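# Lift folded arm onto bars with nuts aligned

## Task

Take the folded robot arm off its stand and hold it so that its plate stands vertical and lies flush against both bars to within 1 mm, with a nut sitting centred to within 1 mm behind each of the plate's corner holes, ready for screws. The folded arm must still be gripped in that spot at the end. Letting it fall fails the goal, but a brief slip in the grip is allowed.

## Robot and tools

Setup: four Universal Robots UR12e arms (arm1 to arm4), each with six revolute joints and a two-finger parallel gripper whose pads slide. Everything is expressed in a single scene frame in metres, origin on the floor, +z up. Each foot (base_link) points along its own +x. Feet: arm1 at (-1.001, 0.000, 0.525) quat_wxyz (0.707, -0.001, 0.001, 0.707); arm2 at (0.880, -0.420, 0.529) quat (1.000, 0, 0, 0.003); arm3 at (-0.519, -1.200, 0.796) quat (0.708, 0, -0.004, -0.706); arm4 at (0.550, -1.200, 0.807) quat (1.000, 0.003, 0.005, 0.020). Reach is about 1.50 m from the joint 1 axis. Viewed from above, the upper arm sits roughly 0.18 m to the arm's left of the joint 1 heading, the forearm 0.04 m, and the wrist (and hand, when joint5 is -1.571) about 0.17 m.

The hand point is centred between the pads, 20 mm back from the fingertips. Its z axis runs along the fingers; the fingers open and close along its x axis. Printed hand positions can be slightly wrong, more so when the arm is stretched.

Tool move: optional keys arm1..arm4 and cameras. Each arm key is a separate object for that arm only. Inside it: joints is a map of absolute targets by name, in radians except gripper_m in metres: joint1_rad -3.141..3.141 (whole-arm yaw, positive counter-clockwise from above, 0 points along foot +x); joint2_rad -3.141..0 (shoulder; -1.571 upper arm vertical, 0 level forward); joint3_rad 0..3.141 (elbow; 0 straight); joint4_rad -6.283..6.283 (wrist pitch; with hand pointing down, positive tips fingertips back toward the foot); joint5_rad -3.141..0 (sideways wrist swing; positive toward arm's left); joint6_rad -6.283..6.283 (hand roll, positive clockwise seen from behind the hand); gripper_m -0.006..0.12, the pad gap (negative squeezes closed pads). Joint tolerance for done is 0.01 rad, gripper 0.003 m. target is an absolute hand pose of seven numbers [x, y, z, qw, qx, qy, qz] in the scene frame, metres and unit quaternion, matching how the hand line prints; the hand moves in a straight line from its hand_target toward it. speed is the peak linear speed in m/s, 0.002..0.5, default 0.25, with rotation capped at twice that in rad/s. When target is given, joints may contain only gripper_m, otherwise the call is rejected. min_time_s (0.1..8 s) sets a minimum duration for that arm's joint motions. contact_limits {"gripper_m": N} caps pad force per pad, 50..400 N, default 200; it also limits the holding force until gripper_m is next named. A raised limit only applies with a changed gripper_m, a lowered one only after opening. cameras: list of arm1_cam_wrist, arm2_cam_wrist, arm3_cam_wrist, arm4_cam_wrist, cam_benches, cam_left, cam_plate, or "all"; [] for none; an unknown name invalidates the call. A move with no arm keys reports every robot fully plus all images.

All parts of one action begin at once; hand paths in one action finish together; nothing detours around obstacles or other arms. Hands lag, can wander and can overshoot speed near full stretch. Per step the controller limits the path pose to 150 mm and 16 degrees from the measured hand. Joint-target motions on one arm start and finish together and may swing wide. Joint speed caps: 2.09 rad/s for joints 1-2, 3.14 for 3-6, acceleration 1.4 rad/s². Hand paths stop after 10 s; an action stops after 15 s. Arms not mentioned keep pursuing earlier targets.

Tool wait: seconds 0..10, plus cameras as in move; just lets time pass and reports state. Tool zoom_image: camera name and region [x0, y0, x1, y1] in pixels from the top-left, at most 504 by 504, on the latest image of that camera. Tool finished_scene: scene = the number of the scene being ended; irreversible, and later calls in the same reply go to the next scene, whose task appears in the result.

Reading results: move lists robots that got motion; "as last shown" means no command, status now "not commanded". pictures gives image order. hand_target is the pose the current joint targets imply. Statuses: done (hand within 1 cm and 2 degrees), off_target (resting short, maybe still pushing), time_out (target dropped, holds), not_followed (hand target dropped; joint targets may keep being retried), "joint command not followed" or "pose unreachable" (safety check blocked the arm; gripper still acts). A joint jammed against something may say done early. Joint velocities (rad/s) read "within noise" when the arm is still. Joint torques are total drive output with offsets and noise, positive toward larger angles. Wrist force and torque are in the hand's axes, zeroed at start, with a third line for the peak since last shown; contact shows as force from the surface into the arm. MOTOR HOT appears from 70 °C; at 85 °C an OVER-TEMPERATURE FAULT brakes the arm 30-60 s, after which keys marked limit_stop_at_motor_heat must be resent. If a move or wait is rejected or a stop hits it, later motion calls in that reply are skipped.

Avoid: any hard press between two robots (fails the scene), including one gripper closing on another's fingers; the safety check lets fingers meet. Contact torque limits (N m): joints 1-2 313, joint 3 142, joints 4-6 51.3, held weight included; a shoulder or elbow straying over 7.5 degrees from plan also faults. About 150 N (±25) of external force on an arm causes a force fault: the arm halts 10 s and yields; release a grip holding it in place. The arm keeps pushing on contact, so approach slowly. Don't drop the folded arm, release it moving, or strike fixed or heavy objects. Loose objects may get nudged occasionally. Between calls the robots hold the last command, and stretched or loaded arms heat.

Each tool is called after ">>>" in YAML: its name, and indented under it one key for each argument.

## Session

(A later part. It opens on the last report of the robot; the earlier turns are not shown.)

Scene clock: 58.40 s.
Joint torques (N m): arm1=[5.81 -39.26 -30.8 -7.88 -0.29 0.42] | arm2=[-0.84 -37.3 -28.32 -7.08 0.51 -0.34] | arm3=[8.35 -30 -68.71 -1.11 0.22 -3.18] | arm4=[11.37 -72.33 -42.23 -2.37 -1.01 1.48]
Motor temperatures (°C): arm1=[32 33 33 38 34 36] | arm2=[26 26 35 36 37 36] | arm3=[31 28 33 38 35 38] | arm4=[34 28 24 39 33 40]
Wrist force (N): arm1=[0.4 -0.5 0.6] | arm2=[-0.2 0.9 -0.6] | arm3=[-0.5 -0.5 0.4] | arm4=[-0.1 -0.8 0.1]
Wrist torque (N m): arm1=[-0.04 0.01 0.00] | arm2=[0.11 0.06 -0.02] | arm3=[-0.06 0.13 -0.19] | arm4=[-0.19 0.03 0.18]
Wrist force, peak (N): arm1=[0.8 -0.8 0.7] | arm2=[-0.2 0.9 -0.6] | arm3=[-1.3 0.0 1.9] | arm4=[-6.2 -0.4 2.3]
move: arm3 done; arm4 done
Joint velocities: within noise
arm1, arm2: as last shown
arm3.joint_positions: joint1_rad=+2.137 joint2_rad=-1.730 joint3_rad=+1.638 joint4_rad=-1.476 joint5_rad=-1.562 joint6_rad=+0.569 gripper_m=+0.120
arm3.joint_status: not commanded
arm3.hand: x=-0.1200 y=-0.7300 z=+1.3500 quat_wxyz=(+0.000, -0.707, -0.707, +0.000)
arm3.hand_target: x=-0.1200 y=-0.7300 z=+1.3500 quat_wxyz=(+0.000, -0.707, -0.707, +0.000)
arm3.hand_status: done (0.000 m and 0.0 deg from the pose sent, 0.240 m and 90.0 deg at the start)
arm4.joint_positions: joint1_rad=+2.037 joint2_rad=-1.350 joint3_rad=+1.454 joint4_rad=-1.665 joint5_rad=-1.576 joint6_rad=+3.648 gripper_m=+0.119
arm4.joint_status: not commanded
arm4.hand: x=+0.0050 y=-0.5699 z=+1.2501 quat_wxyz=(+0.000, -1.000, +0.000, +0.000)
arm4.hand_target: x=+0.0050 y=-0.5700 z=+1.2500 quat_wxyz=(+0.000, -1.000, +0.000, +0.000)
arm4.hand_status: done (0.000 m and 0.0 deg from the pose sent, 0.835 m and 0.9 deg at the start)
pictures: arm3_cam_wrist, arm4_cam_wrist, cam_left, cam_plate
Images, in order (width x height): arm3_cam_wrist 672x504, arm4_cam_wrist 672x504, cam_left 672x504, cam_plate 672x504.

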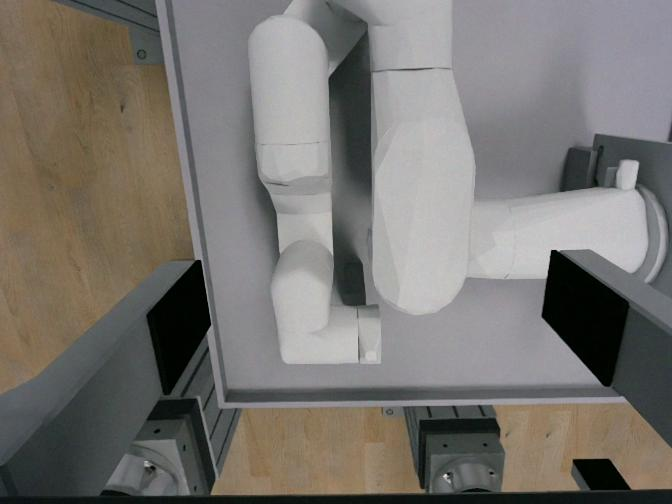

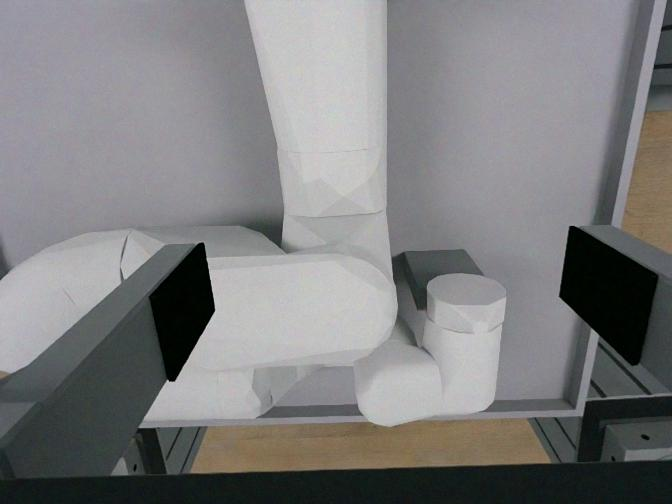

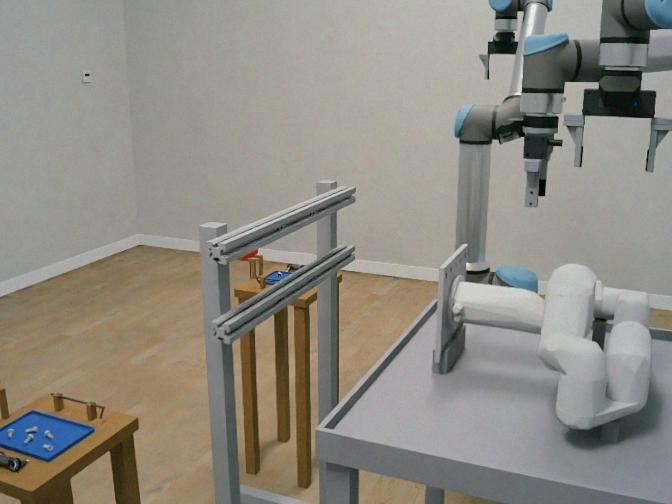

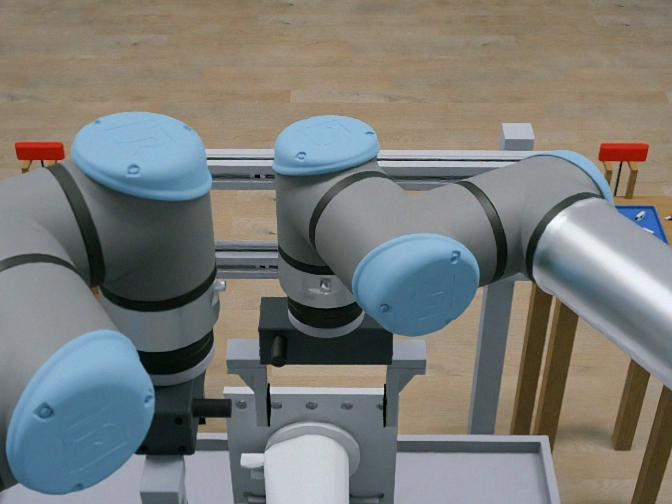

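>>> move:
  arm4: {"target":[-0.017,-0.562,1.09,0,1,0,0],"speed":0.25}
  arm3: {"target":[-0.18,-0.665,1.22,0,0.7071,0.7071,0],"speed":0.25}
  cameras: ["arm4_cam_wrist","arm3_cam_wrist","cam_left","cam_plate"]

Scene clock: 64.87 s.
Joint torques (N m): arm1=[4.66 -39.4 -30.31 -7.77 -0.5 0.5] | arm2=[-1.39 -36.62 -28.23 -7.15 0.41 -0.24] | arm3=[0.04 -49.33 -61.84 -2.65 -2.69 -4.25] | arm4=[-9.15 -95.76 -58.83 -5.33 1.39 -2.63]
Motor temperatures (°C): arm1=[32 33 33 38 34 36] | arm2=[26 26 35 36 37 36] | arm3=[31 28 33 38 35 38] | arm4=[34 28 25 39 33 40]
Wrist force (N): arm1=[0.4 -0.4 0.3] | arm2=[-0.3 0.3 -0.3] | arm3=[0.1 -0.1 -0.2] | arm4=[-0.9 -0.7 -0.2]
Wrist torque (N m): arm1=[-0.04 0.02 0.00] | arm2=[0.02 0.07 -0.03] | arm3=[0.01 0.08 0.06] | arm4=[-0.12 0.11 -0.01]
Wrist force, peak (N): arm1=[0.6 -0.9 0.5] | arm2=[-0.2 0.9 -0.3] | arm3=[2.0 -1.7 3.7] | arm4=[-1.4 -0.5 4.5]
move: arm3 done; arm4 done
Joint velocities: within noise
arm1, arm2: as last shown
arm3.joint_positions: joint1_rad=+2.286 joint2_rad=-1.698 joint3_rad=+1.837 joint4_rad=-1.709 joint5_rad=-1.562 joint6_rad=+0.717 gripper_m=+0.120
arm3.joint_status: not commanded
arm3.hand: x=-0.1800 y=-0.6650 z=+1.2200 quat_wxyz=(+0.000, -0.707, -0.707, +0.000)
arm3.hand_target: x=-0.1800 y=-0.6650 z=+1.2200 quat_wxyz=(+0.000, -0.707, -0.707, +0.000)
arm3.hand_status: done (0.000 m and 0.0 deg from the pose sent, 0.157 m and 0.0 deg at the start)
arm4.joint_positions: joint1_rad=+2.055 joint2_rad=-1.259 joint3_rad=+1.625 joint4_rad=-1.927 joint5_rad=-1.576 joint6_rad=+3.666 gripper_m=+0.119
arm4.joint_status: not commanded
arm4.hand: x=-0.0170 y=-0.5621 z=+1.0899 quat_wxyz=(+0.000, -1.000, +0.000, +0.000)
arm4.hand_target: x=-0.0170 y=-0.5620 z=+1.0900 quat_wxyz=(+0.000, -1.000, +0.000, +0.000)
arm4.hand_status: done (0.000 m and 0.0 deg from the pose sent, 0.162 m and 0.0 deg at the start)
pictures: arm3_cam_wrist, arm4_cam_wrist, cam_left, cam_plate
Images, in order (width x height): arm3_cam_wrist 672x504, arm4_cam_wrist 672x504, cam_left 672x504, cam_plate 672x504.

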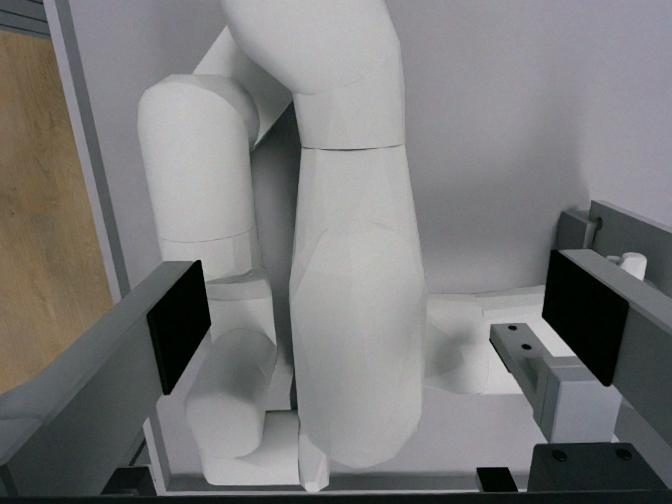

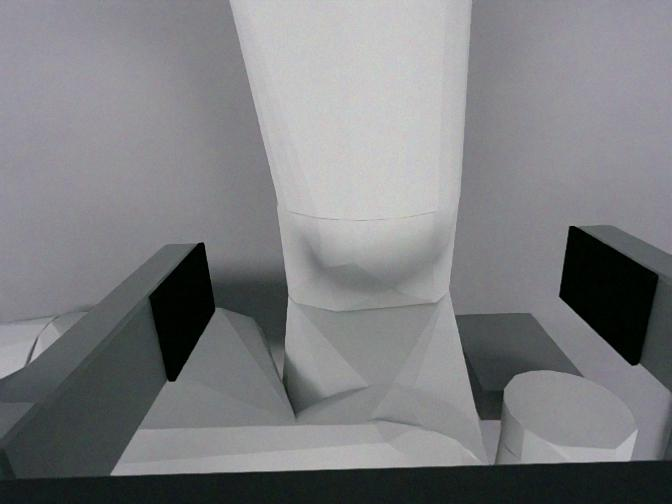

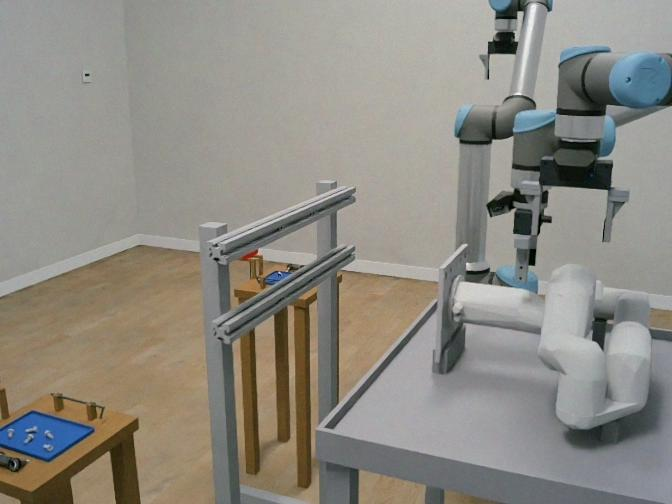

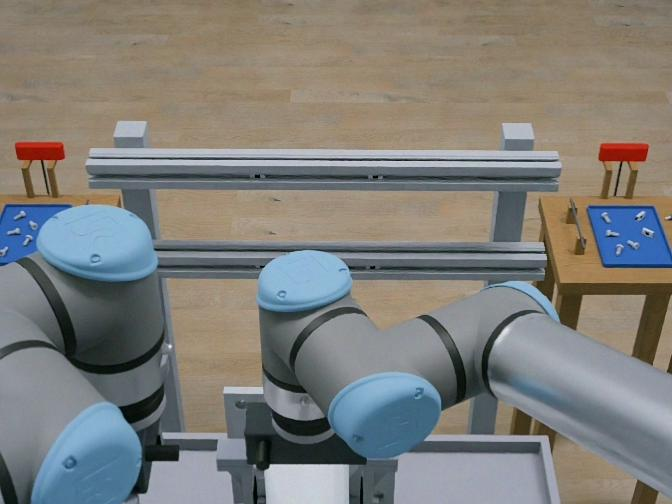

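>>> move:
  arm4: {"target":[-0.017,-0.578,0.985,0,1,0,0],"speed":0.12}
  arm3: {"target":[-0.2,-0.663,1.09,0,0.7071,0.7071,0],"speed":0.12}
  cameras: ["arm4_cam_wrist","arm3_cam_wrist","cam_left"]

>>> zoom_image:
  camera: "cam_left"
  region: [420, 180, 672, 450]

Scene clock: 69.30 s.
Joint torques (N m): arm1=[7.5 -38.51 -31.01 -8.04 -0.19 0.63] | arm2=[-1.87 -36.93 -28.18 -7.19 0.59 -0.31] | arm3=[-9.87 -50.43 -63.89 -0.88 1.02 -2.91] | arm4=[-0.28 -96.36 -57.98 -1.94 1.59 -0.85]
Motor temperatures (°C): arm1=[32 33 33 38 34 35] | arm2=[26 26 35 36 37 36] | arm3=[31 28 33 38 35 38] | arm4=[34 28 25 39 33 40]
Wrist force (N): arm1=[-0.1 -0.5 0.2] | arm2=[0.1 -0.1 -0.6] | arm3=[-0.2 0.1 -0.1] | arm4=[-1.3 0.2 0.3]
Wrist torque (N m): arm1=[-0.05 0.10 0.00] | arm2=[-0.06 0.00 -0.02] | arm3=[-0.02 0.11 -0.13] | arm4=[-0.07 0.21 0.00]
Wrist force, peak (N): arm1=[0.7 -1.0 0.6] | arm2=[0.8 0.0 -1.0] | arm3=[0.2 0.3 -2.6] | arm4=[-1.1 -0.5 -2.6]
move: arm3 done; arm4 done
Joint velocities: within noise
arm1, arm2: as last shown
arm3.joint_positions: joint1_rad=+2.312 joint2_rad=-1.655 joint3_rad=+2.035 joint4_rad=-1.950 joint5_rad=-1.562 joint6_rad=+0.744 gripper_m=+0.120
arm3.joint_status: not commanded
arm3.hand: x=-0.2000 y=-0.6630 z=+1.0899 quat_wxyz=(+0.000, -0.707, -0.707, +0.000)
arm3.hand_target: x=-0.2000 y=-0.6630 z=+1.0900 quat_wxyz=(+0.000, -0.707, -0.707, +0.000)
arm3.hand_status: done (0.000 m and 0.0 deg from the pose sent, 0.132 m and 0.0 deg at the start)
arm4.joint_positions: joint1_rad=+2.064 joint2_rad=-1.202 joint3_rad=+1.751 joint4_rad=-2.110 joint5_rad=-1.576 joint6_rad=+3.675 gripper_m=+0.119
arm4.joint_status: not commanded
arm4.hand: x=-0.0170 y=-0.5781 z=+0.9849 quat_wxyz=(+0.000, -1.000, +0.000, +0.000)
arm4.hand_target: x=-0.0170 y=-0.5780 z=+0.9850 quat_wxyz=(+0.000, -1.000, +0.000, +0.000)
arm4.hand_status: done (0.000 m and 0.0 deg from the pose sent, 0.106 m and 0.0 deg at the start)
pictures: arm3_cam_wrist, arm4_cam_wrist, cam_left
Images, in order (width x height): arm3_cam_wrist 672x504, arm4_cam_wrist 672x504, cam_left 672x504.

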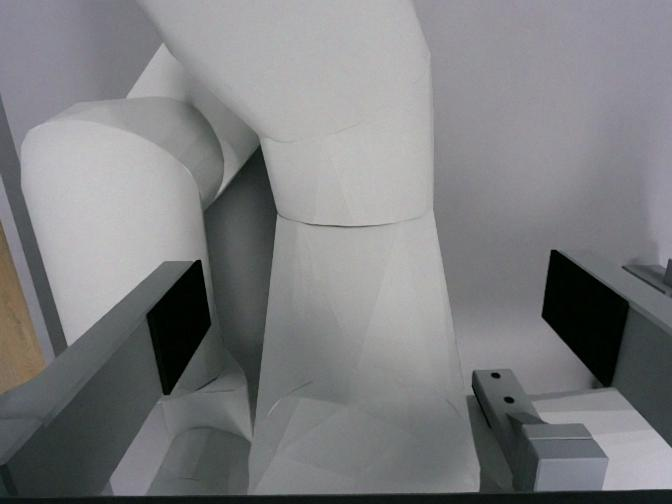

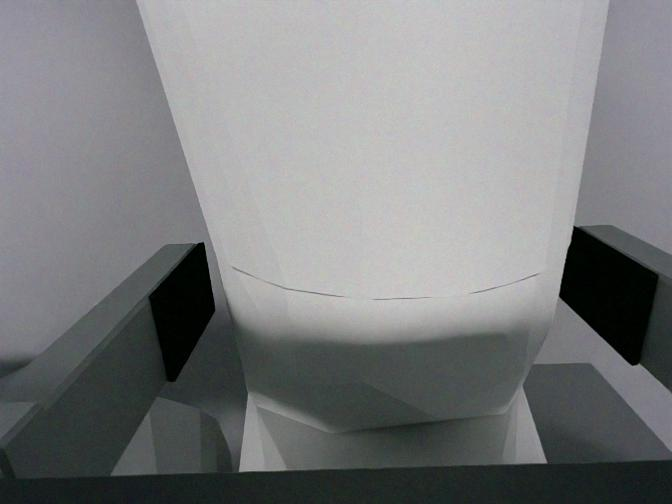

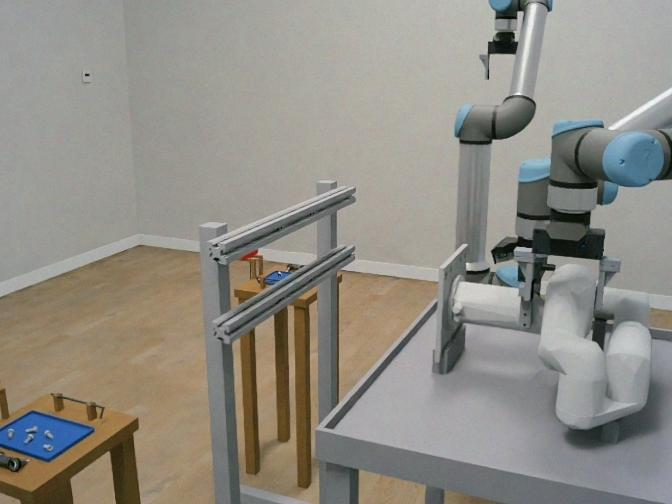

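Scaled by 1.867 from the camera's image (finer frame: 960x720).

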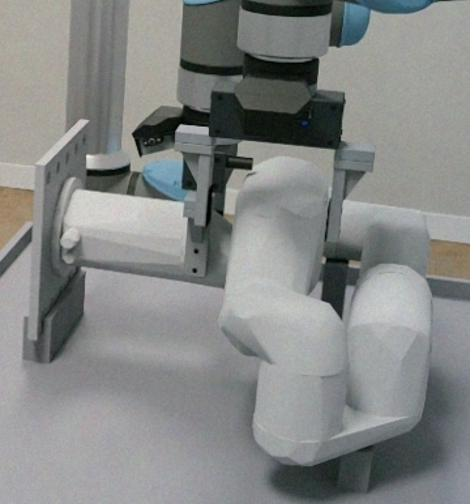

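>>> move:
  arm3: {"target":[-0.2,-0.663,1.055,0,0.7071,0.7071,0],"speed":0.08}
  cameras: ["arm3_cam_wrist","cam_left"]

>>> zoom_image:
  camera: "cam_left"
  region: [420, 180, 672, 450]

Scene clock: 73.20 s.
Joint torques (N m): arm1=[8.18 -36.87 -31.03 -7.63 -0.34 0.49] | arm2=[-2.93 -37.04 -27.88 -7.12 0.74 -0.32] | arm3=[9.24 -52.76 -64.54 -0.82 1.53 4.07] | arm4=[-5.1 -95.86 -58.89 -2.01 0.49 -2.48]
Motor temperatures (°C): arm1=[32 33 33 38 34 35] | arm2=[26 26 35 36 37 36] | arm3=[31 28 33 38 35 38] | arm4=[34 28 25 39 33 40]
Wrist force (N): arm1=[0.4 -0.6 0.2] | arm2=[0.2 0.5 -0.1] | arm3=[0.4 -0.2 -0.1] | arm4=[-1.0 -0.1 -0.1]
Wrist torque (N m): arm1=[-0.06 0.02 0.00] | arm2=[0.05 -0.01 -0.03] | arm3=[-0.04 0.00 -0.19] | arm4=[-0.12 0.15 0.01]
Wrist force, peak (N): arm1=[0.4 -1.0 0.6] | arm2=[0.1 0.7 -0.9] | arm3=[0.4 0.5 -3.0] | arm4=[-1.7 -0.1 -0.1]
move: arm3 done
Joint velocities: within noise
arm1, arm2, arm4: as last shown
arm3.joint_positions: joint1_rad=+2.313 joint2_rad=-1.629 joint3_rad=+2.078 joint4_rad=-2.019 joint5_rad=-1.562 joint6_rad=+0.744 gripper_m=+0.120
arm3.joint_status: not commanded
arm3.hand: x=-0.2000 y=-0.6630 z=+1.0549 quat_wxyz=(+0.000, -0.707, -0.707, +0.000)
arm3.hand_target: x=-0.2000 y=-0.6630 z=+1.0550 quat_wxyz=(+0.000, -0.707, -0.707, +0.000)
arm3.hand_status: done (0.000 m and 0.0 deg from the pose sent, 0.035 m and 0.0 deg at the start)
arm4.hand: x=-0.0170 y=-0.5780 z=+0.9850 quat_wxyz=(+0.000, -1.000, +0.000, +0.000)
Images, in order (width x height): arm3_cam_wrist 672x504, cam_left 672x504.

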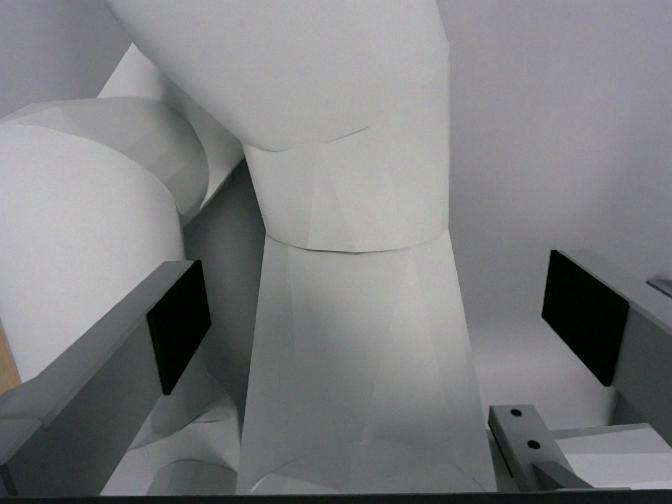

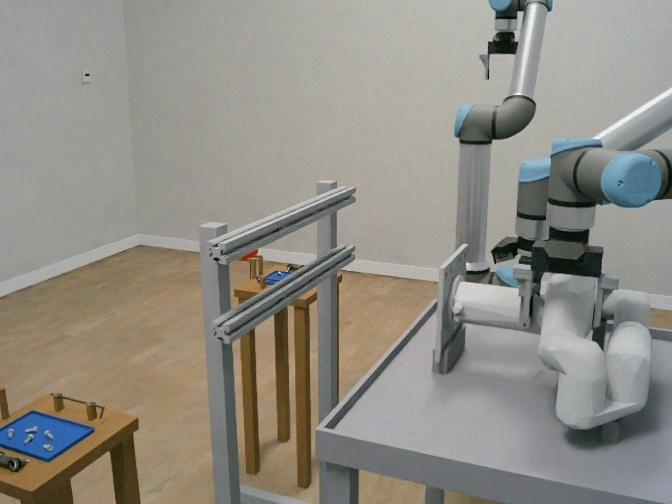

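Scaled by 1.867 from the camera's image (finer frame: 960x720).

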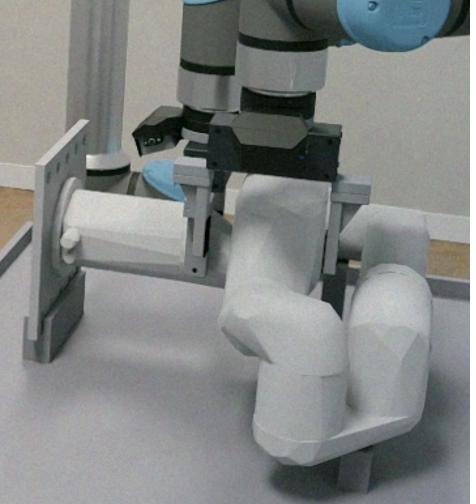

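>>> move:
  arm3: {"target":[-0.2,-0.663,1.025,0,0.7071,0.7071,0],"speed":0.04}
  cameras: ["arm3_cam_wrist"]

Scene clock: 75.17 s.
Joint torques (N m): arm1=[8.62 -39.4 -30.33 -7.75 -0.08 0.71] | arm2=[-0.73 -35.77 -28.16 -7.22 0.65 -0.24] | arm3=[6.7 -51.37 -61.89 -0.98 1.2 3.87] | arm4=[-5.88 -95.53 -59.37 -2.21 -0.26 -2.46]
Motor temperatures (°C): arm1=[32 33 33 38 34 35] | arm2=[26 26 35 36 37 36] | arm3=[31 28 33 38 35 38] | arm4=[34 28 25 39 33 40]
Wrist force (N): arm1=[0.5 -0.8 0.3] | arm2=[0.1 0.2 -0.6] | arm3=[0.5 -0.2 0.0] | arm4=[-1.0 0.2 -0.3]
Wrist torque (N m): arm1=[-0.10 0.00 0.01] | arm2=[-0.01 0.00 -0.03] | arm3=[-0.03 0.00 -0.18] | arm4=[-0.07 0.14 0.00]
Wrist force, peak (N): arm1=[0.3 -0.8 0.6] | arm2=[0.4 0.5 -0.8] | arm3=[1.0 0.3 -2.0] | arm4=[-1.6 -0.1 -0.4]
move: arm3 done
Joint velocities: within noise
arm1, arm2, arm4: as last shown
arm3.joint_positions: joint1_rad=+2.313 joint2_rad=-1.602 joint3_rad=+2.112 joint4_rad=-2.080 joint5_rad=-1.562 joint6_rad=+0.745 gripper_m=+0.120
arm3.joint_status: not commanded
arm3.hand: x=-0.2000 y=-0.6630 z=+1.0249 quat_wxyz=(+0.000, -0.707, -0.707, +0.000)
arm3.hand_target: x=-0.2000 y=-0.6630 z=+1.0250 quat_wxyz=(+0.000, -0.707, -0.707, +0.000)
arm3.hand_status: done (0.000 m and 0.0 deg from the pose sent, 0.030 m and 0.0 deg at the start)
Images, in order (width x height): arm3_cam_wrist 672x504.

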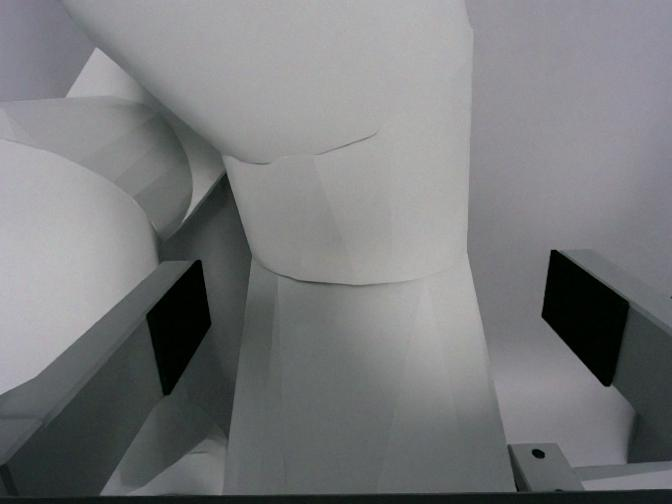

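>>> move:
  arm3: {"target":[-0.2,-0.667,1.022,0,0.7071,0.7071,0],"speed":0.04}

>>> move:
  arm4: {"joints":{"gripper_m":0.04},"contact_limits":{"gripper_m":350}}

>>> move:
  arm3: {"joints":{"gripper_m":0.03},"contact_limits":{"gripper_m":350}}
  cameras: ["arm3_cam_wrist","arm4_cam_wrist","cam_left","cam_plate"]

Scene clock: 77.23 s.
Joint torques (N m): arm1=[8.75 -40.1 -30.95 -7.41 0.1 0.8] | arm2=[-2.54 -36.16 -28.03 -7.35 0.67 -0.13] | arm3=[3.36 -38.75 -58.77 -4.42 0.87 0.13] | arm4=[-5.15 -96.11 -58.39 -1.83 -0.53 -2.73]
Motor temperatures (°C): arm1=[32 33 33 38 34 35] | arm2=[26 26 35 36 37 36] | arm3=[31 28 33 38 35 38] | arm4=[34 28 25 39 33 40]
Wrist force (N): arm1=[0.4 -0.5 0.4] | arm2=[0.2 0.4 -0.1] | arm3=[0.6 -0.4 -0.1] | arm4=[-0.9 -0.1 -0.2]
Wrist torque (N m): arm1=[-0.04 0.00 0.00] | arm2=[0.03 -0.03 -0.02] | arm3=[-0.06 0.00 0.00] | arm4=[-0.11 0.13 0.01]
Wrist force, peak (N): arm1=[0.7 -0.7 0.6] | arm2=[0.2 0.9 0.3] | arm3=[1.2 -0.4 -1.0] | arm4=[-1.5 -0.5 0.0]
move: arm3 done
Joint velocities: within noise
arm1.joint_positions: joint1_rad=+0.000 joint2_rad=-1.570 joint3_rad=+0.700 joint4_rad=-0.700 joint5_rad=-1.571 joint6_rad=+0.000 gripper_m=+0.120
arm1.joint_status: not commanded
arm1.hand: x=-1.1749 y=+0.4904 z=+1.4697 quat_wxyz=(+0.000, +0.000, -1.000, +0.001)
arm1.hand_target: x=-1.1749 y=+0.4904 z=+1.4697 quat_wxyz=(+0.000, +0.000, -1.000, +0.001)
arm1.hand_status: not commanded
arm2.joint_positions: joint1_rad=+0.000 joint2_rad=-1.570 joint3_rad=+0.700 joint4_rad=-0.700 joint5_rad=-1.571 joint6_rad=+0.000 gripper_m=+0.119
arm2.joint_status: not commanded
arm2.hand: x=+1.3667 y=-0.2429 z=+1.4760 quat_wxyz=(+0.000, -0.705, -0.709, +0.000)
arm2.hand_target: x=+1.3667 y=-0.2429 z=+1.4760 quat_wxyz=(+0.000, -0.705, -0.709, +0.000)
arm2.hand_status: not commanded
arm3.joint_positions: joint1_rad=+2.308 joint2_rad=-1.606 joint3_rad=+2.122 joint4_rad=-2.086 joint5_rad=-1.562 joint6_rad=+0.740 gripper_m=+0.120
arm3.joint_status: not commanded
arm3.hand: x=-0.2000 y=-0.6670 z=+1.0220 quat_wxyz=(+0.000, -0.707, -0.707, +0.000)
arm3.hand_target: x=-0.2000 y=-0.6670 z=+1.0220 quat_wxyz=(+0.000, -0.707, -0.707, +0.000)
arm3.hand_status: done (0.000 m and 0.0 deg from the pose sent, 0.005 m and 0.0 deg at the start)
arm4: as last shown
pictures: none

Scene clock: 78.43 s.
Joint torques (N m): arm1=[7.47 -40.13 -31.03 -7.64 -0.44 0.84] | arm2=[-2.14 -36.09 -27.93 -7.11 0.64 -0.26] | arm3=[4.34 -34.45 -62.71 -1.59 0.45 2.84] | arm4=[-33.67 -96.55 -34.65 5.63 -13.89 -2.63]
Motor temperatures (°C): arm1=[32 33 33 38 34 35] | arm2=[26 26 35 36 37 36] | arm3=[31 28 33 38 35 38] | arm4=[34 28 25 39 33 40]
Wrist force (N): arm1=[0.6 -0.6 0.2] | arm2=[0.2 0.4 -0.4] | arm3=[0.8 -0.2 0.1] | arm4=[-66.7 -16.7 36.9]
Wrist torque (N m): arm1=[-0.06 -0.03 0.00] | arm2=[0.03 -0.01 -0.02] | arm3=[-0.04 -0.03 0.00] | arm4=[-0.05 1.74 2.53]
Wrist force, peak (N): arm1=[0.5 -0.8 0.7] | arm2=[0.6 0.5 -0.4] | arm3=[1.0 -0.2 -0.2] | arm4=[-66.7 -16.7 36.9]
move: arm4 off_target
Joint velocities: within noise
arm1, arm2, arm3: as last shown
arm3.joint_positions: joint1_rad=+2.308 joint2_rad=-1.606 joint3_rad=+2.121 joint4_rad=-2.086 joint5_rad=-1.562 joint6_rad=+0.740 gripper_m=+0.120
arm4.joint_positions: joint1_rad=+2.064 joint2_rad=-1.202 joint3_rad=+1.751 joint4_rad=-2.110 joint5_rad=-1.576 joint6_rad=+3.675 gripper_m=+0.090
arm4.joint_status: gripper_m off_target (ended at +0.090, target +0.040)
arm4.contact_limits: gripper_m 350 N at each pad
arm4.hand: x=-0.0171 y=-0.5780 z=+0.9850 quat_wxyz=(+0.000, -1.000, +0.000, +0.000)
arm4.hand_target: x=-0.0170 y=-0.5780 z=+0.9850 quat_wxyz=(+0.000, -1.000, +0.000, +0.000)
arm4.hand_status: not commanded
pictures: none

Scene clock: 79.73 s.
Joint torques (N m): arm1=[8.9 -38.93 -30.48 -7.47 -0.28 0.36] | arm2=[-1.44 -36.31 -28.21 -7.36 0.63 -0.37] | arm3=[16.78 -33.46 -62.1 -18.06 14.08 2.98] | arm4=[-34.93 -99.68 -28.84 6.55 -9.13 -2.38]
Motor temperatures (°C): arm1=[32 33 33 38 34 35] | arm2=[26 26 35 36 37 36] | arm3=[31 28 33 38 35 38] | arm4=[34 28 25 39 33 40]
Wrist force (N): arm1=[0.2 -0.4 0.0] | arm2=[0.2 0.2 -0.6] | arm3=[-56.5 1.5 -11.0] | arm4=[-73.2 -28.2 40.1]
Wrist torque (N m): arm1=[-0.02 0.03 0.00] | arm2=[0.00 -0.01 -0.03] | arm3=[-0.18 -0.23 0.25] | arm4=[-0.11 2.01 3.45]
Wrist force, peak (N): arm1=[0.6 -0.6 0.6] | arm2=[-0.5 0.7 -0.6] | arm3=[-56.5 1.5 -11.0] | arm4=[-73.8 -28.0 40.2]
move: arm3 off_target
Joint velocities: within noise
arm1, arm2, arm4: as last shown
arm3.joint_positions: joint1_rad=+2.308 joint2_rad=-1.606 joint3_rad=+2.121 joint4_rad=-2.086 joint5_rad=-1.562 joint6_rad=+0.740 gripper_m=+0.079
arm3.joint_status: gripper_m off_target (ended at +0.079, target +0.030)
arm3.contact_limits: gripper_m 350 N at each pad
arm3.hand: x=-0.2000 y=-0.6670 z=+1.0220 quat_wxyz=(+0.000, -0.707, -0.707, +0.000)
arm3.hand_target: x=-0.2000 y=-0.6670 z=+1.0220 quat_wxyz=(+0.000, -0.707, -0.707, +0.000)
arm3.hand_status: not commanded
arm4.contact_limits: gripper_m 350 N at each pad
arm4.hand: x=-0.0170 y=-0.5780 z=+0.9850 quat_wxyz=(+0.000, -1.000, +0.000, +0.000)
Images, in order (width x height): arm3_cam_wrist 672x504, arm4_cam_wrist 672x504, cam_left 672x504, cam_plate 672x504.

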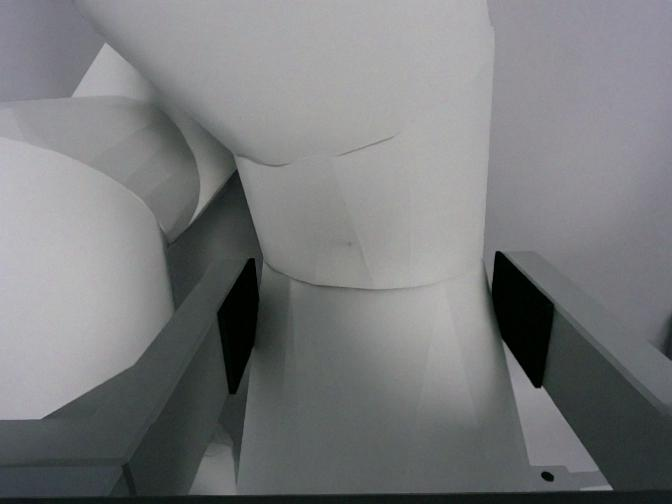

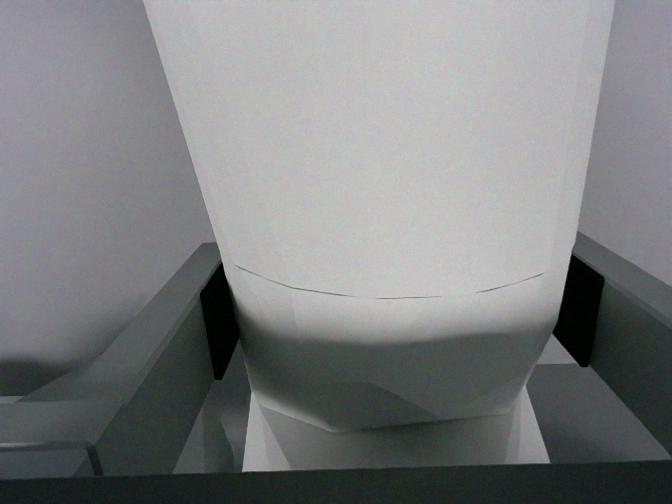

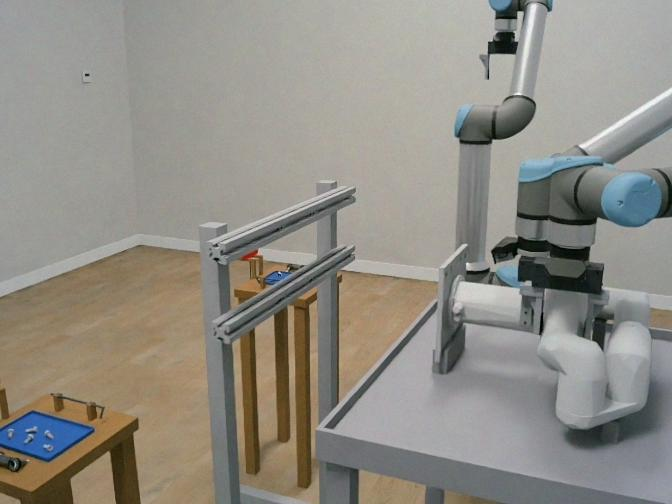

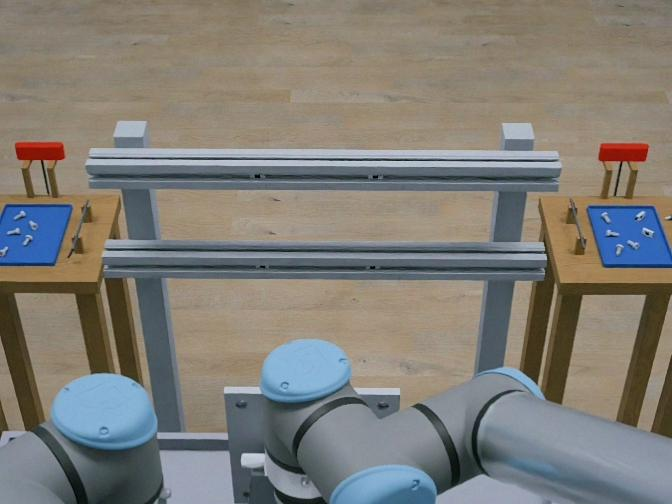

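>>> move:
  arm3: {"target":[-0.2,-0.667,1.032,0,0.7071,0.7071,0],"speed":0.02}
  arm4: {"target":[-0.017,-0.578,0.995,0,1,0,0],"speed":0.02}
  cameras: ["cam_left"]

>>> zoom_image:
  camera: "cam_left"
  region: [420, 180, 672, 450]

Scene clock: 83.20 s.
Joint torques (N m): arm1=[6.21 -40 -31.56 -7.6 -0.31 0.84] | arm2=[-2.75 -35.25 -27.78 -7.24 0.72 -0.22] | arm3=[25.73 -78.54 -78.94 -9.15 6.36 -5] | arm4=[4.92 -123.27 -59.04 -2.89 -12.75 -9.89]
Motor temperatures (°C): arm1=[32 33 33 38 34 35] | arm2=[26 26 35 36 37 36] | arm3=[31 28 33 38 35 38] | arm4=[34 28 25 39 33 40]
Wrist force (N): arm1=[0.2 -0.4 0.3] | arm2=[-0.3 0.5 0.0] | arm3=[-20.0 46.4 80.9] | arm4=[-48.1 -20.2 66.3]
Wrist torque (N m): arm1=[-0.03 0.04 0.00] | arm2=[0.04 0.06 -0.02] | arm3=[0.23 5.67 0.80] | arm4=[0.67 -2.60 7.02]
Wrist force, peak (N): arm1=[0.7 -0.9 0.6] | arm2=[0.8 0.8 -0.3] | arm3=[-23.5 54.2 84.6] | arm4=[-75.8 -35.4 46.5]
move: arm3 done; arm4 done
Joint velocities: within noise
arm1, arm2: as last shown
arm3.joint_positions: joint1_rad=+2.308 joint2_rad=-1.615 joint3_rad=+2.110 joint4_rad=-2.065 joint5_rad=-1.562 joint6_rad=+0.740 gripper_m=+0.079
arm3.joint_status: not commanded
arm3.contact_limits: gripper_m 350 N at each pad
arm3.hand: x=-0.2000 y=-0.6670 z=+1.0321 quat_wxyz=(+0.000, -0.707, -0.707, +0.000)
arm3.hand_target: x=-0.2000 y=-0.6670 z=+1.0320 quat_wxyz=(+0.000, -0.707, -0.707, +0.000)
arm3.hand_status: done (0.000 m and 0.0 deg from the pose sent, 0.010 m and 0.0 deg at the start)
arm4.joint_positions: joint1_rad=+2.064 joint2_rad=-1.211 joint3_rad=+1.743 joint4_rad=-2.093 joint5_rad=-1.576 joint6_rad=+3.675 gripper_m=+0.090
arm4.joint_status: not commanded
arm4.contact_limits: gripper_m 350 N at each pad
arm4.hand: x=-0.0170 y=-0.5779 z=+0.9951 quat_wxyz=(+0.000, -1.000, +0.000, +0.000)
arm4.hand_target: x=-0.0170 y=-0.5780 z=+0.9950 quat_wxyz=(+0.000, -1.000, +0.000, +0.000)
arm4.hand_status: done (0.000 m and 0.0 deg from the pose sent, 0.010 m and 0.0 deg at the start)
Images, in order (width x height): cam_left 672x504.

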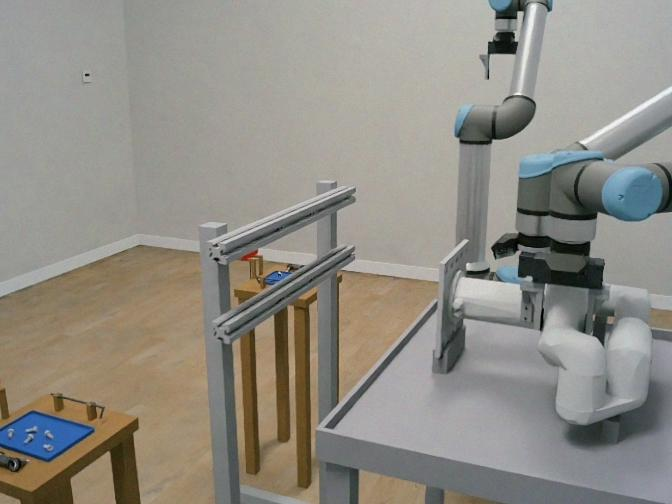

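Scaled by 1.867 from the camera's image (finer frame: 960x720).

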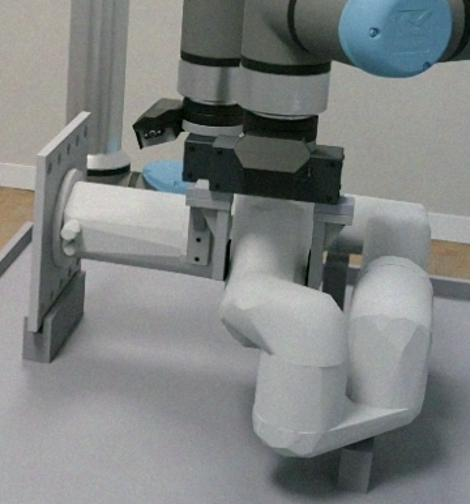

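>>> move:
  arm3: {"target":[-0.2,-0.667,1.082,0,0.7071,0.7071,0],"speed":0.04}
  arm4: {"target":[-0.017,-0.578,1.045,0,1,0,0],"speed":0.04}
  cameras: ["cam_left","cam_plate"]

>>> zoom_image:
  camera: "cam_left"
  region: [420, 180, 672, 450]

Scene clock: 85.60 s.
Joint torques (N m): arm1=[9.88 -38.07 -31.15 -7.37 -0.28 0.88] | arm2=[-2.75 -35.79 -28.36 -7.2 0.73 -0.35] | arm3=[20.97 -74.42 -83.83 -10.3 8.17 -4.17] | arm4=[7.01 -117.11 -59.96 -4.17 -7.62 -5.35]
Motor temperatures (°C): arm1=[32 33 33 38 34 35] | arm2=[26 26 35 36 37 36] | arm3=[31 28 33 38 35 38] | arm4=[34 28 25 39 33 40]
Wrist force (N): arm1=[0.5 -0.5 0.3] | arm2=[-0.1 0.5 -0.1] | arm3=[-24.0 40.2 76.6] | arm4=[-40.7 -24.3 71.0]
Wrist torque (N m): arm1=[-0.05 -0.01 0.00] | arm2=[0.05 0.03 -0.03] | arm3=[0.28 6.00 0.94] | arm4=[0.56 -2.19 6.91]
Wrist force, peak (N): arm1=[0.1 -1.0 0.7] | arm2=[0.4 1.1 -0.1] | arm3=[-19.7 53.8 90.0] | arm4=[-56.7 -20.5 72.4]
move: arm3 done; arm4 done
Joint velocities: within noise
arm1, arm2: as last shown
arm3.joint_positions: joint1_rad=+2.307 joint2_rad=-1.655 joint3_rad=+2.051 joint4_rad=-1.965 joint5_rad=-1.562 joint6_rad=+0.739 gripper_m=+0.079
arm3.joint_status: not commanded
arm3.contact_limits: gripper_m 350 N at each pad
arm3.hand: x=-0.2000 y=-0.6670 z=+1.0821 quat_wxyz=(+0.000, -0.707, -0.707, +0.000)
arm3.hand_target: x=-0.2000 y=-0.6670 z=+1.0820 quat_wxyz=(+0.000, -0.707, -0.707, +0.000)
arm3.hand_status: done (0.000 m and 0.0 deg from the pose sent, 0.050 m and 0.0 deg at the start)
arm4.joint_positions: joint1_rad=+2.064 joint2_rad=-1.249 joint3_rad=+1.697 joint4_rad=-2.009 joint5_rad=-1.576 joint6_rad=+3.675 gripper_m=+0.090
arm4.joint_status: not commanded
arm4.contact_limits: gripper_m 350 N at each pad
arm4.hand: x=-0.0170 y=-0.5780 z=+1.0451 quat_wxyz=(+0.000, -1.000, +0.000, +0.000)
arm4.hand_target: x=-0.0170 y=-0.5780 z=+1.0450 quat_wxyz=(+0.000, -1.000, +0.000, +0.000)
arm4.hand_status: done (0.000 m and 0.0 deg from the pose sent, 0.050 m and 0.0 deg at the start)
Images, in order (width x height): cam_left 672x504, cam_plate 672x504.

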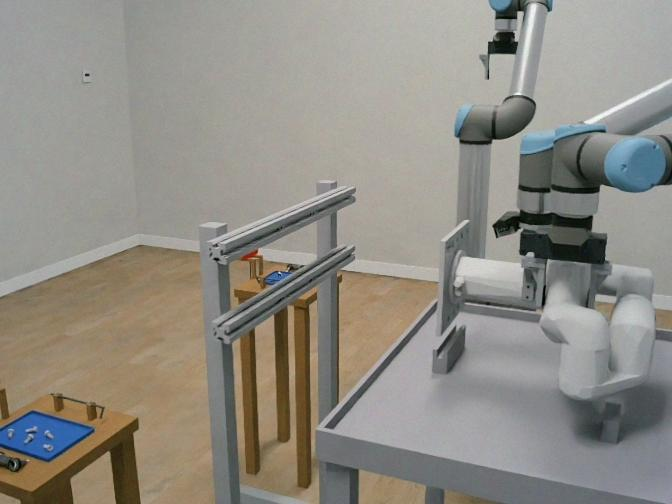

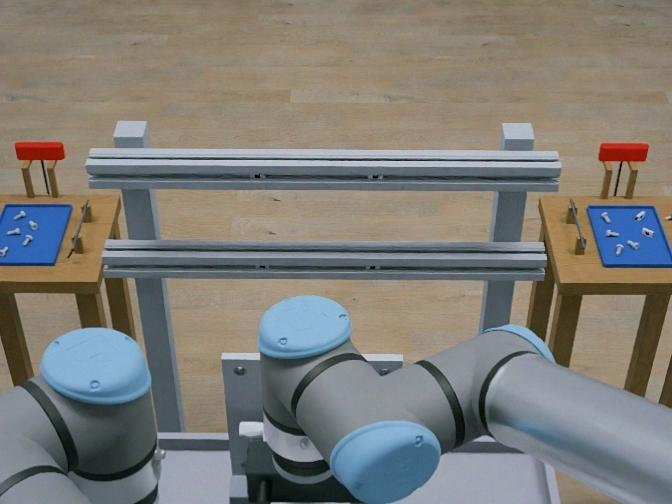

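Scaled by 1.867 from the camera's image (finer frame: 960x720).

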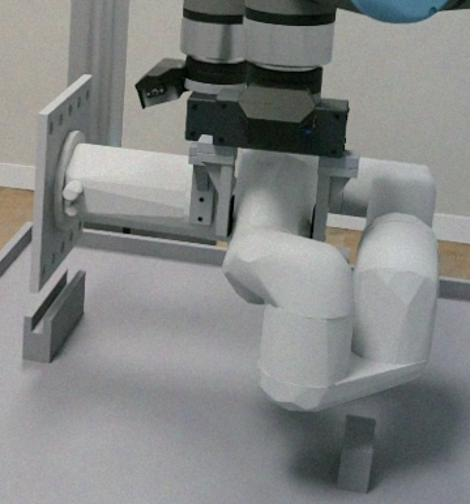

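>>> move:
  arm3: {"target":[-0.2,-0.417,1.075,0,0.7071,0.7071,0],"speed":0.08}
  arm4: {"target":[-0.017,-0.328,1.038,0,1,0,0],"speed":0.08}
  arm1: {"joints":{"joint1_rad":-2.2}}

>>> move:
  arm1: {"target":[-0.52,-0.08,1.04,0.593,-0.385,0.385,-0.593],"speed":0.4}
  cameras: ["arm1_cam_wrist","cam_left","cam_plate"]

Scene clock: 92.00 s.
Joint torques (N m): arm1=[22.39 -39.07 -48.77 -7.65 -0.3 0.29] | arm2=[-2.32 -35.68 -28.44 -7.17 0.61 -0.21] | arm3=[21.66 -146.13 -91.74 -12.87 5.21 -4.47] | arm4=[4.94 -192.35 -71.66 -6.51 -7.18 -3.96]
Motor temperatures (°C): arm1=[32 33 33 38 34 35] | arm2=[26 26 35 36 37 36] | arm3=[31 28 33 38 35 38] | arm4=[34 28 25 39 33 40]
Wrist force (N): arm1=[0.3 -0.5 0.5] | arm2=[0.1 0.4 -0.5] | arm3=[-19.4 31.1 78.6] | arm4=[-32.1 -19.6 69.8]
Wrist torque (N m): arm1=[-0.03 0.04 -0.03] | arm2=[0.04 0.01 -0.03] | arm3=[0.43 6.19 0.04] | arm4=[0.59 -2.47 6.03]
Wrist force, peak (N): arm1=[3.2 1.7 0.3] | arm2=[0.9 0.5 -0.4] | arm3=[-35.7 42.1 79.5] | arm4=[-44.7 -14.0 74.5]
move: arm1 done; arm3 done; arm4 done
Joint velocities: within noise
arm1.joint_positions: joint1_rad=-2.200 joint2_rad=-1.570 joint3_rad=+0.700 joint4_rad=-0.700 joint5_rad=-1.571 joint6_rad=+0.000 gripper_m=+0.120
arm1.joint_status: all done
arm1.hand: x=-0.5030 y=-0.1447 z=+1.4709 quat_wxyz=(-0.001, -0.891, -0.454, +0.001)
arm1.hand_target: x=-0.5030 y=-0.1447 z=+1.4709 quat_wxyz=(-0.001, -0.891, -0.454, +0.001)
arm1.hand_status: not commanded
arm2: as last shown
arm3.joint_positions: joint1_rad=+2.539 joint2_rad=-1.286 joint3_rad=+1.650 joint4_rad=-1.936 joint5_rad=-1.562 joint6_rad=+0.970 gripper_m=+0.079
arm3.joint_status: not commanded
arm3.contact_limits: gripper_m 350 N at each pad
arm3.hand: x=-0.2000 y=-0.4170 z=+1.0750 quat_wxyz=(+0.000, -0.707, -0.707, +0.000)
arm3.hand_target: x=-0.2000 y=-0.4170 z=+1.0750 quat_wxyz=(+0.000, -0.707, -0.707, +0.000)
arm3.hand_status: done (0.000 m and 0.0 deg from the pose sent, 0.250 m and 0.0 deg at the start)
arm4.joint_positions: joint1_rad=+1.941 joint2_rad=-0.934 joint3_rad=+1.232 joint4_rad=-1.860 joint5_rad=-1.577 joint6_rad=+3.553 gripper_m=+0.090
arm4.joint_status: not commanded
arm4.contact_limits: gripper_m 350 N at each pad
arm4.hand: x=-0.0170 y=-0.3280 z=+1.0379 quat_wxyz=(+0.000, -1.000, +0.000, +0.000)
arm4.hand_target: x=-0.0170 y=-0.3280 z=+1.0380 quat_wxyz=(+0.000, -1.000, +0.000, +0.000)
arm4.hand_status: done (0.000 m and 0.0 deg from the pose sent, 0.250 m and 0.0 deg at the start)
pictures: none

Scene clock: 96.23 s.
Joint torques (N m): arm1=[-12.14 -32.65 -18.85 -1.17 -4.39 -0.47] | arm2=[-2.42 -35.14 -27.47 -7.4 0.62 0] | arm3=[20.91 -142.06 -94.46 -13.85 8.25 -3.71] | arm4=[8.1 -193.71 -75.15 -6.33 -5.36 -4.93]
Motor temperatures (°C): arm1=[32 33 33 38 34 35] | arm2=[26 26 35 36 37 36] | arm3=[31 28 33 38 35 38] | arm4=[34 28 25 39 33 40]
Wrist force (N): arm1=[-0.3 -0.4 2.3] | arm2=[0.0 0.4 -0.4] | arm3=[-21.2 28.2 77.3] | arm4=[-29.6 -21.8 71.3]
Wrist torque (N m): arm1=[0.74 0.60 -0.12] | arm2=[0.04 0.02 -0.02] | arm3=[0.44 6.20 0.08] | arm4=[0.55 -2.28 6.11]
Wrist force, peak (N): arm1=[-1.9 1.8 1.7] | arm2=[0.2 1.0 -0.6] | arm3=[-20.0 30.4 78.3] | arm4=[-29.8 -21.5 71.6]
move: arm1 done
Joint velocities: within noise
arm1.joint_positions: joint1_rad=-2.754 joint2_rad=-1.704 joint3_rad=+2.657 joint4_rad=+1.323 joint5_rad=-0.564 joint6_rad=-2.357 gripper_m=+0.120
arm1.joint_status: not commanded
arm1.hand: x=-0.5200 y=-0.0800 z=+1.0400 quat_wxyz=(+0.593, -0.385, +0.385, -0.593)
arm1.hand_target: x=-0.5200 y=-0.0800 z=+1.0400 quat_wxyz=(+0.593, -0.385, +0.385, -0.593)
arm1.hand_status: done (0.000 m and 0.0 deg from the pose sent, 0.436 m and 160.7 deg at the start)
arm2, arm3, arm4: as last shown
arm3.contact_limits: gripper_m 350 N at each pad
arm4.contact_limits: gripper_m 350 N at each pad
arm4.hand: x=-0.0170 y=-0.3280 z=+1.0380 quat_wxyz=(+0.000, -1.000, +0.000, +0.000)
Images, in order (width x height): arm1_cam_wrist 672x504, cam_left 672x504, cam_plate 672x504.

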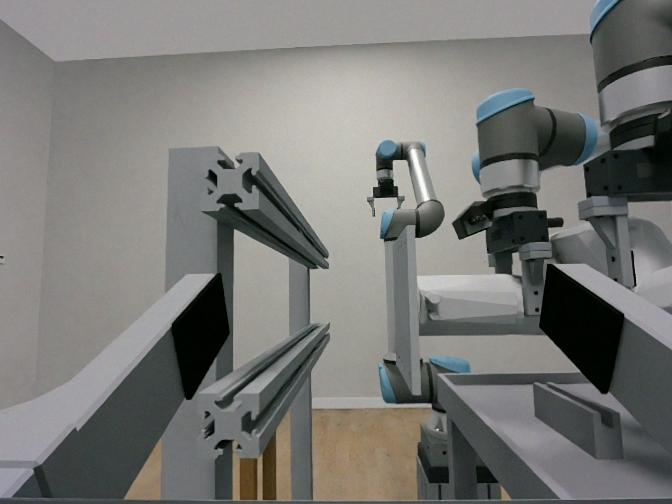

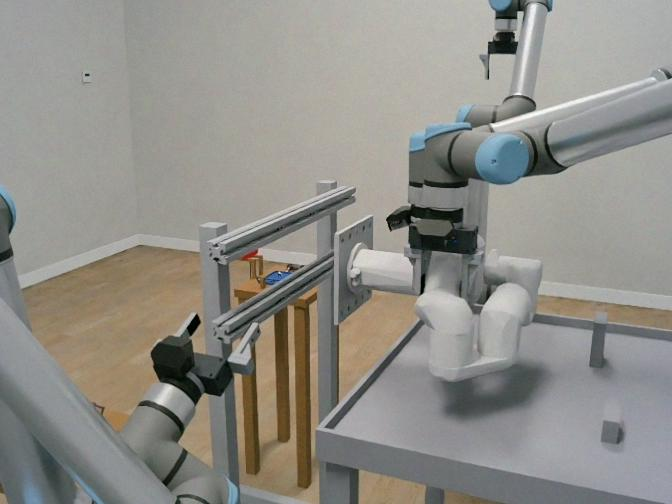

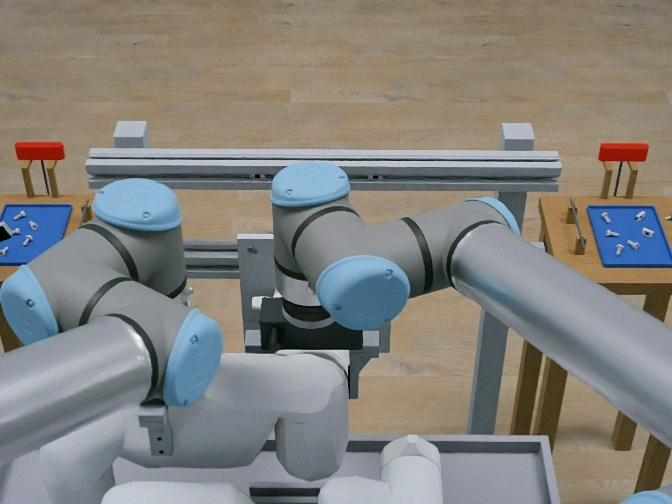

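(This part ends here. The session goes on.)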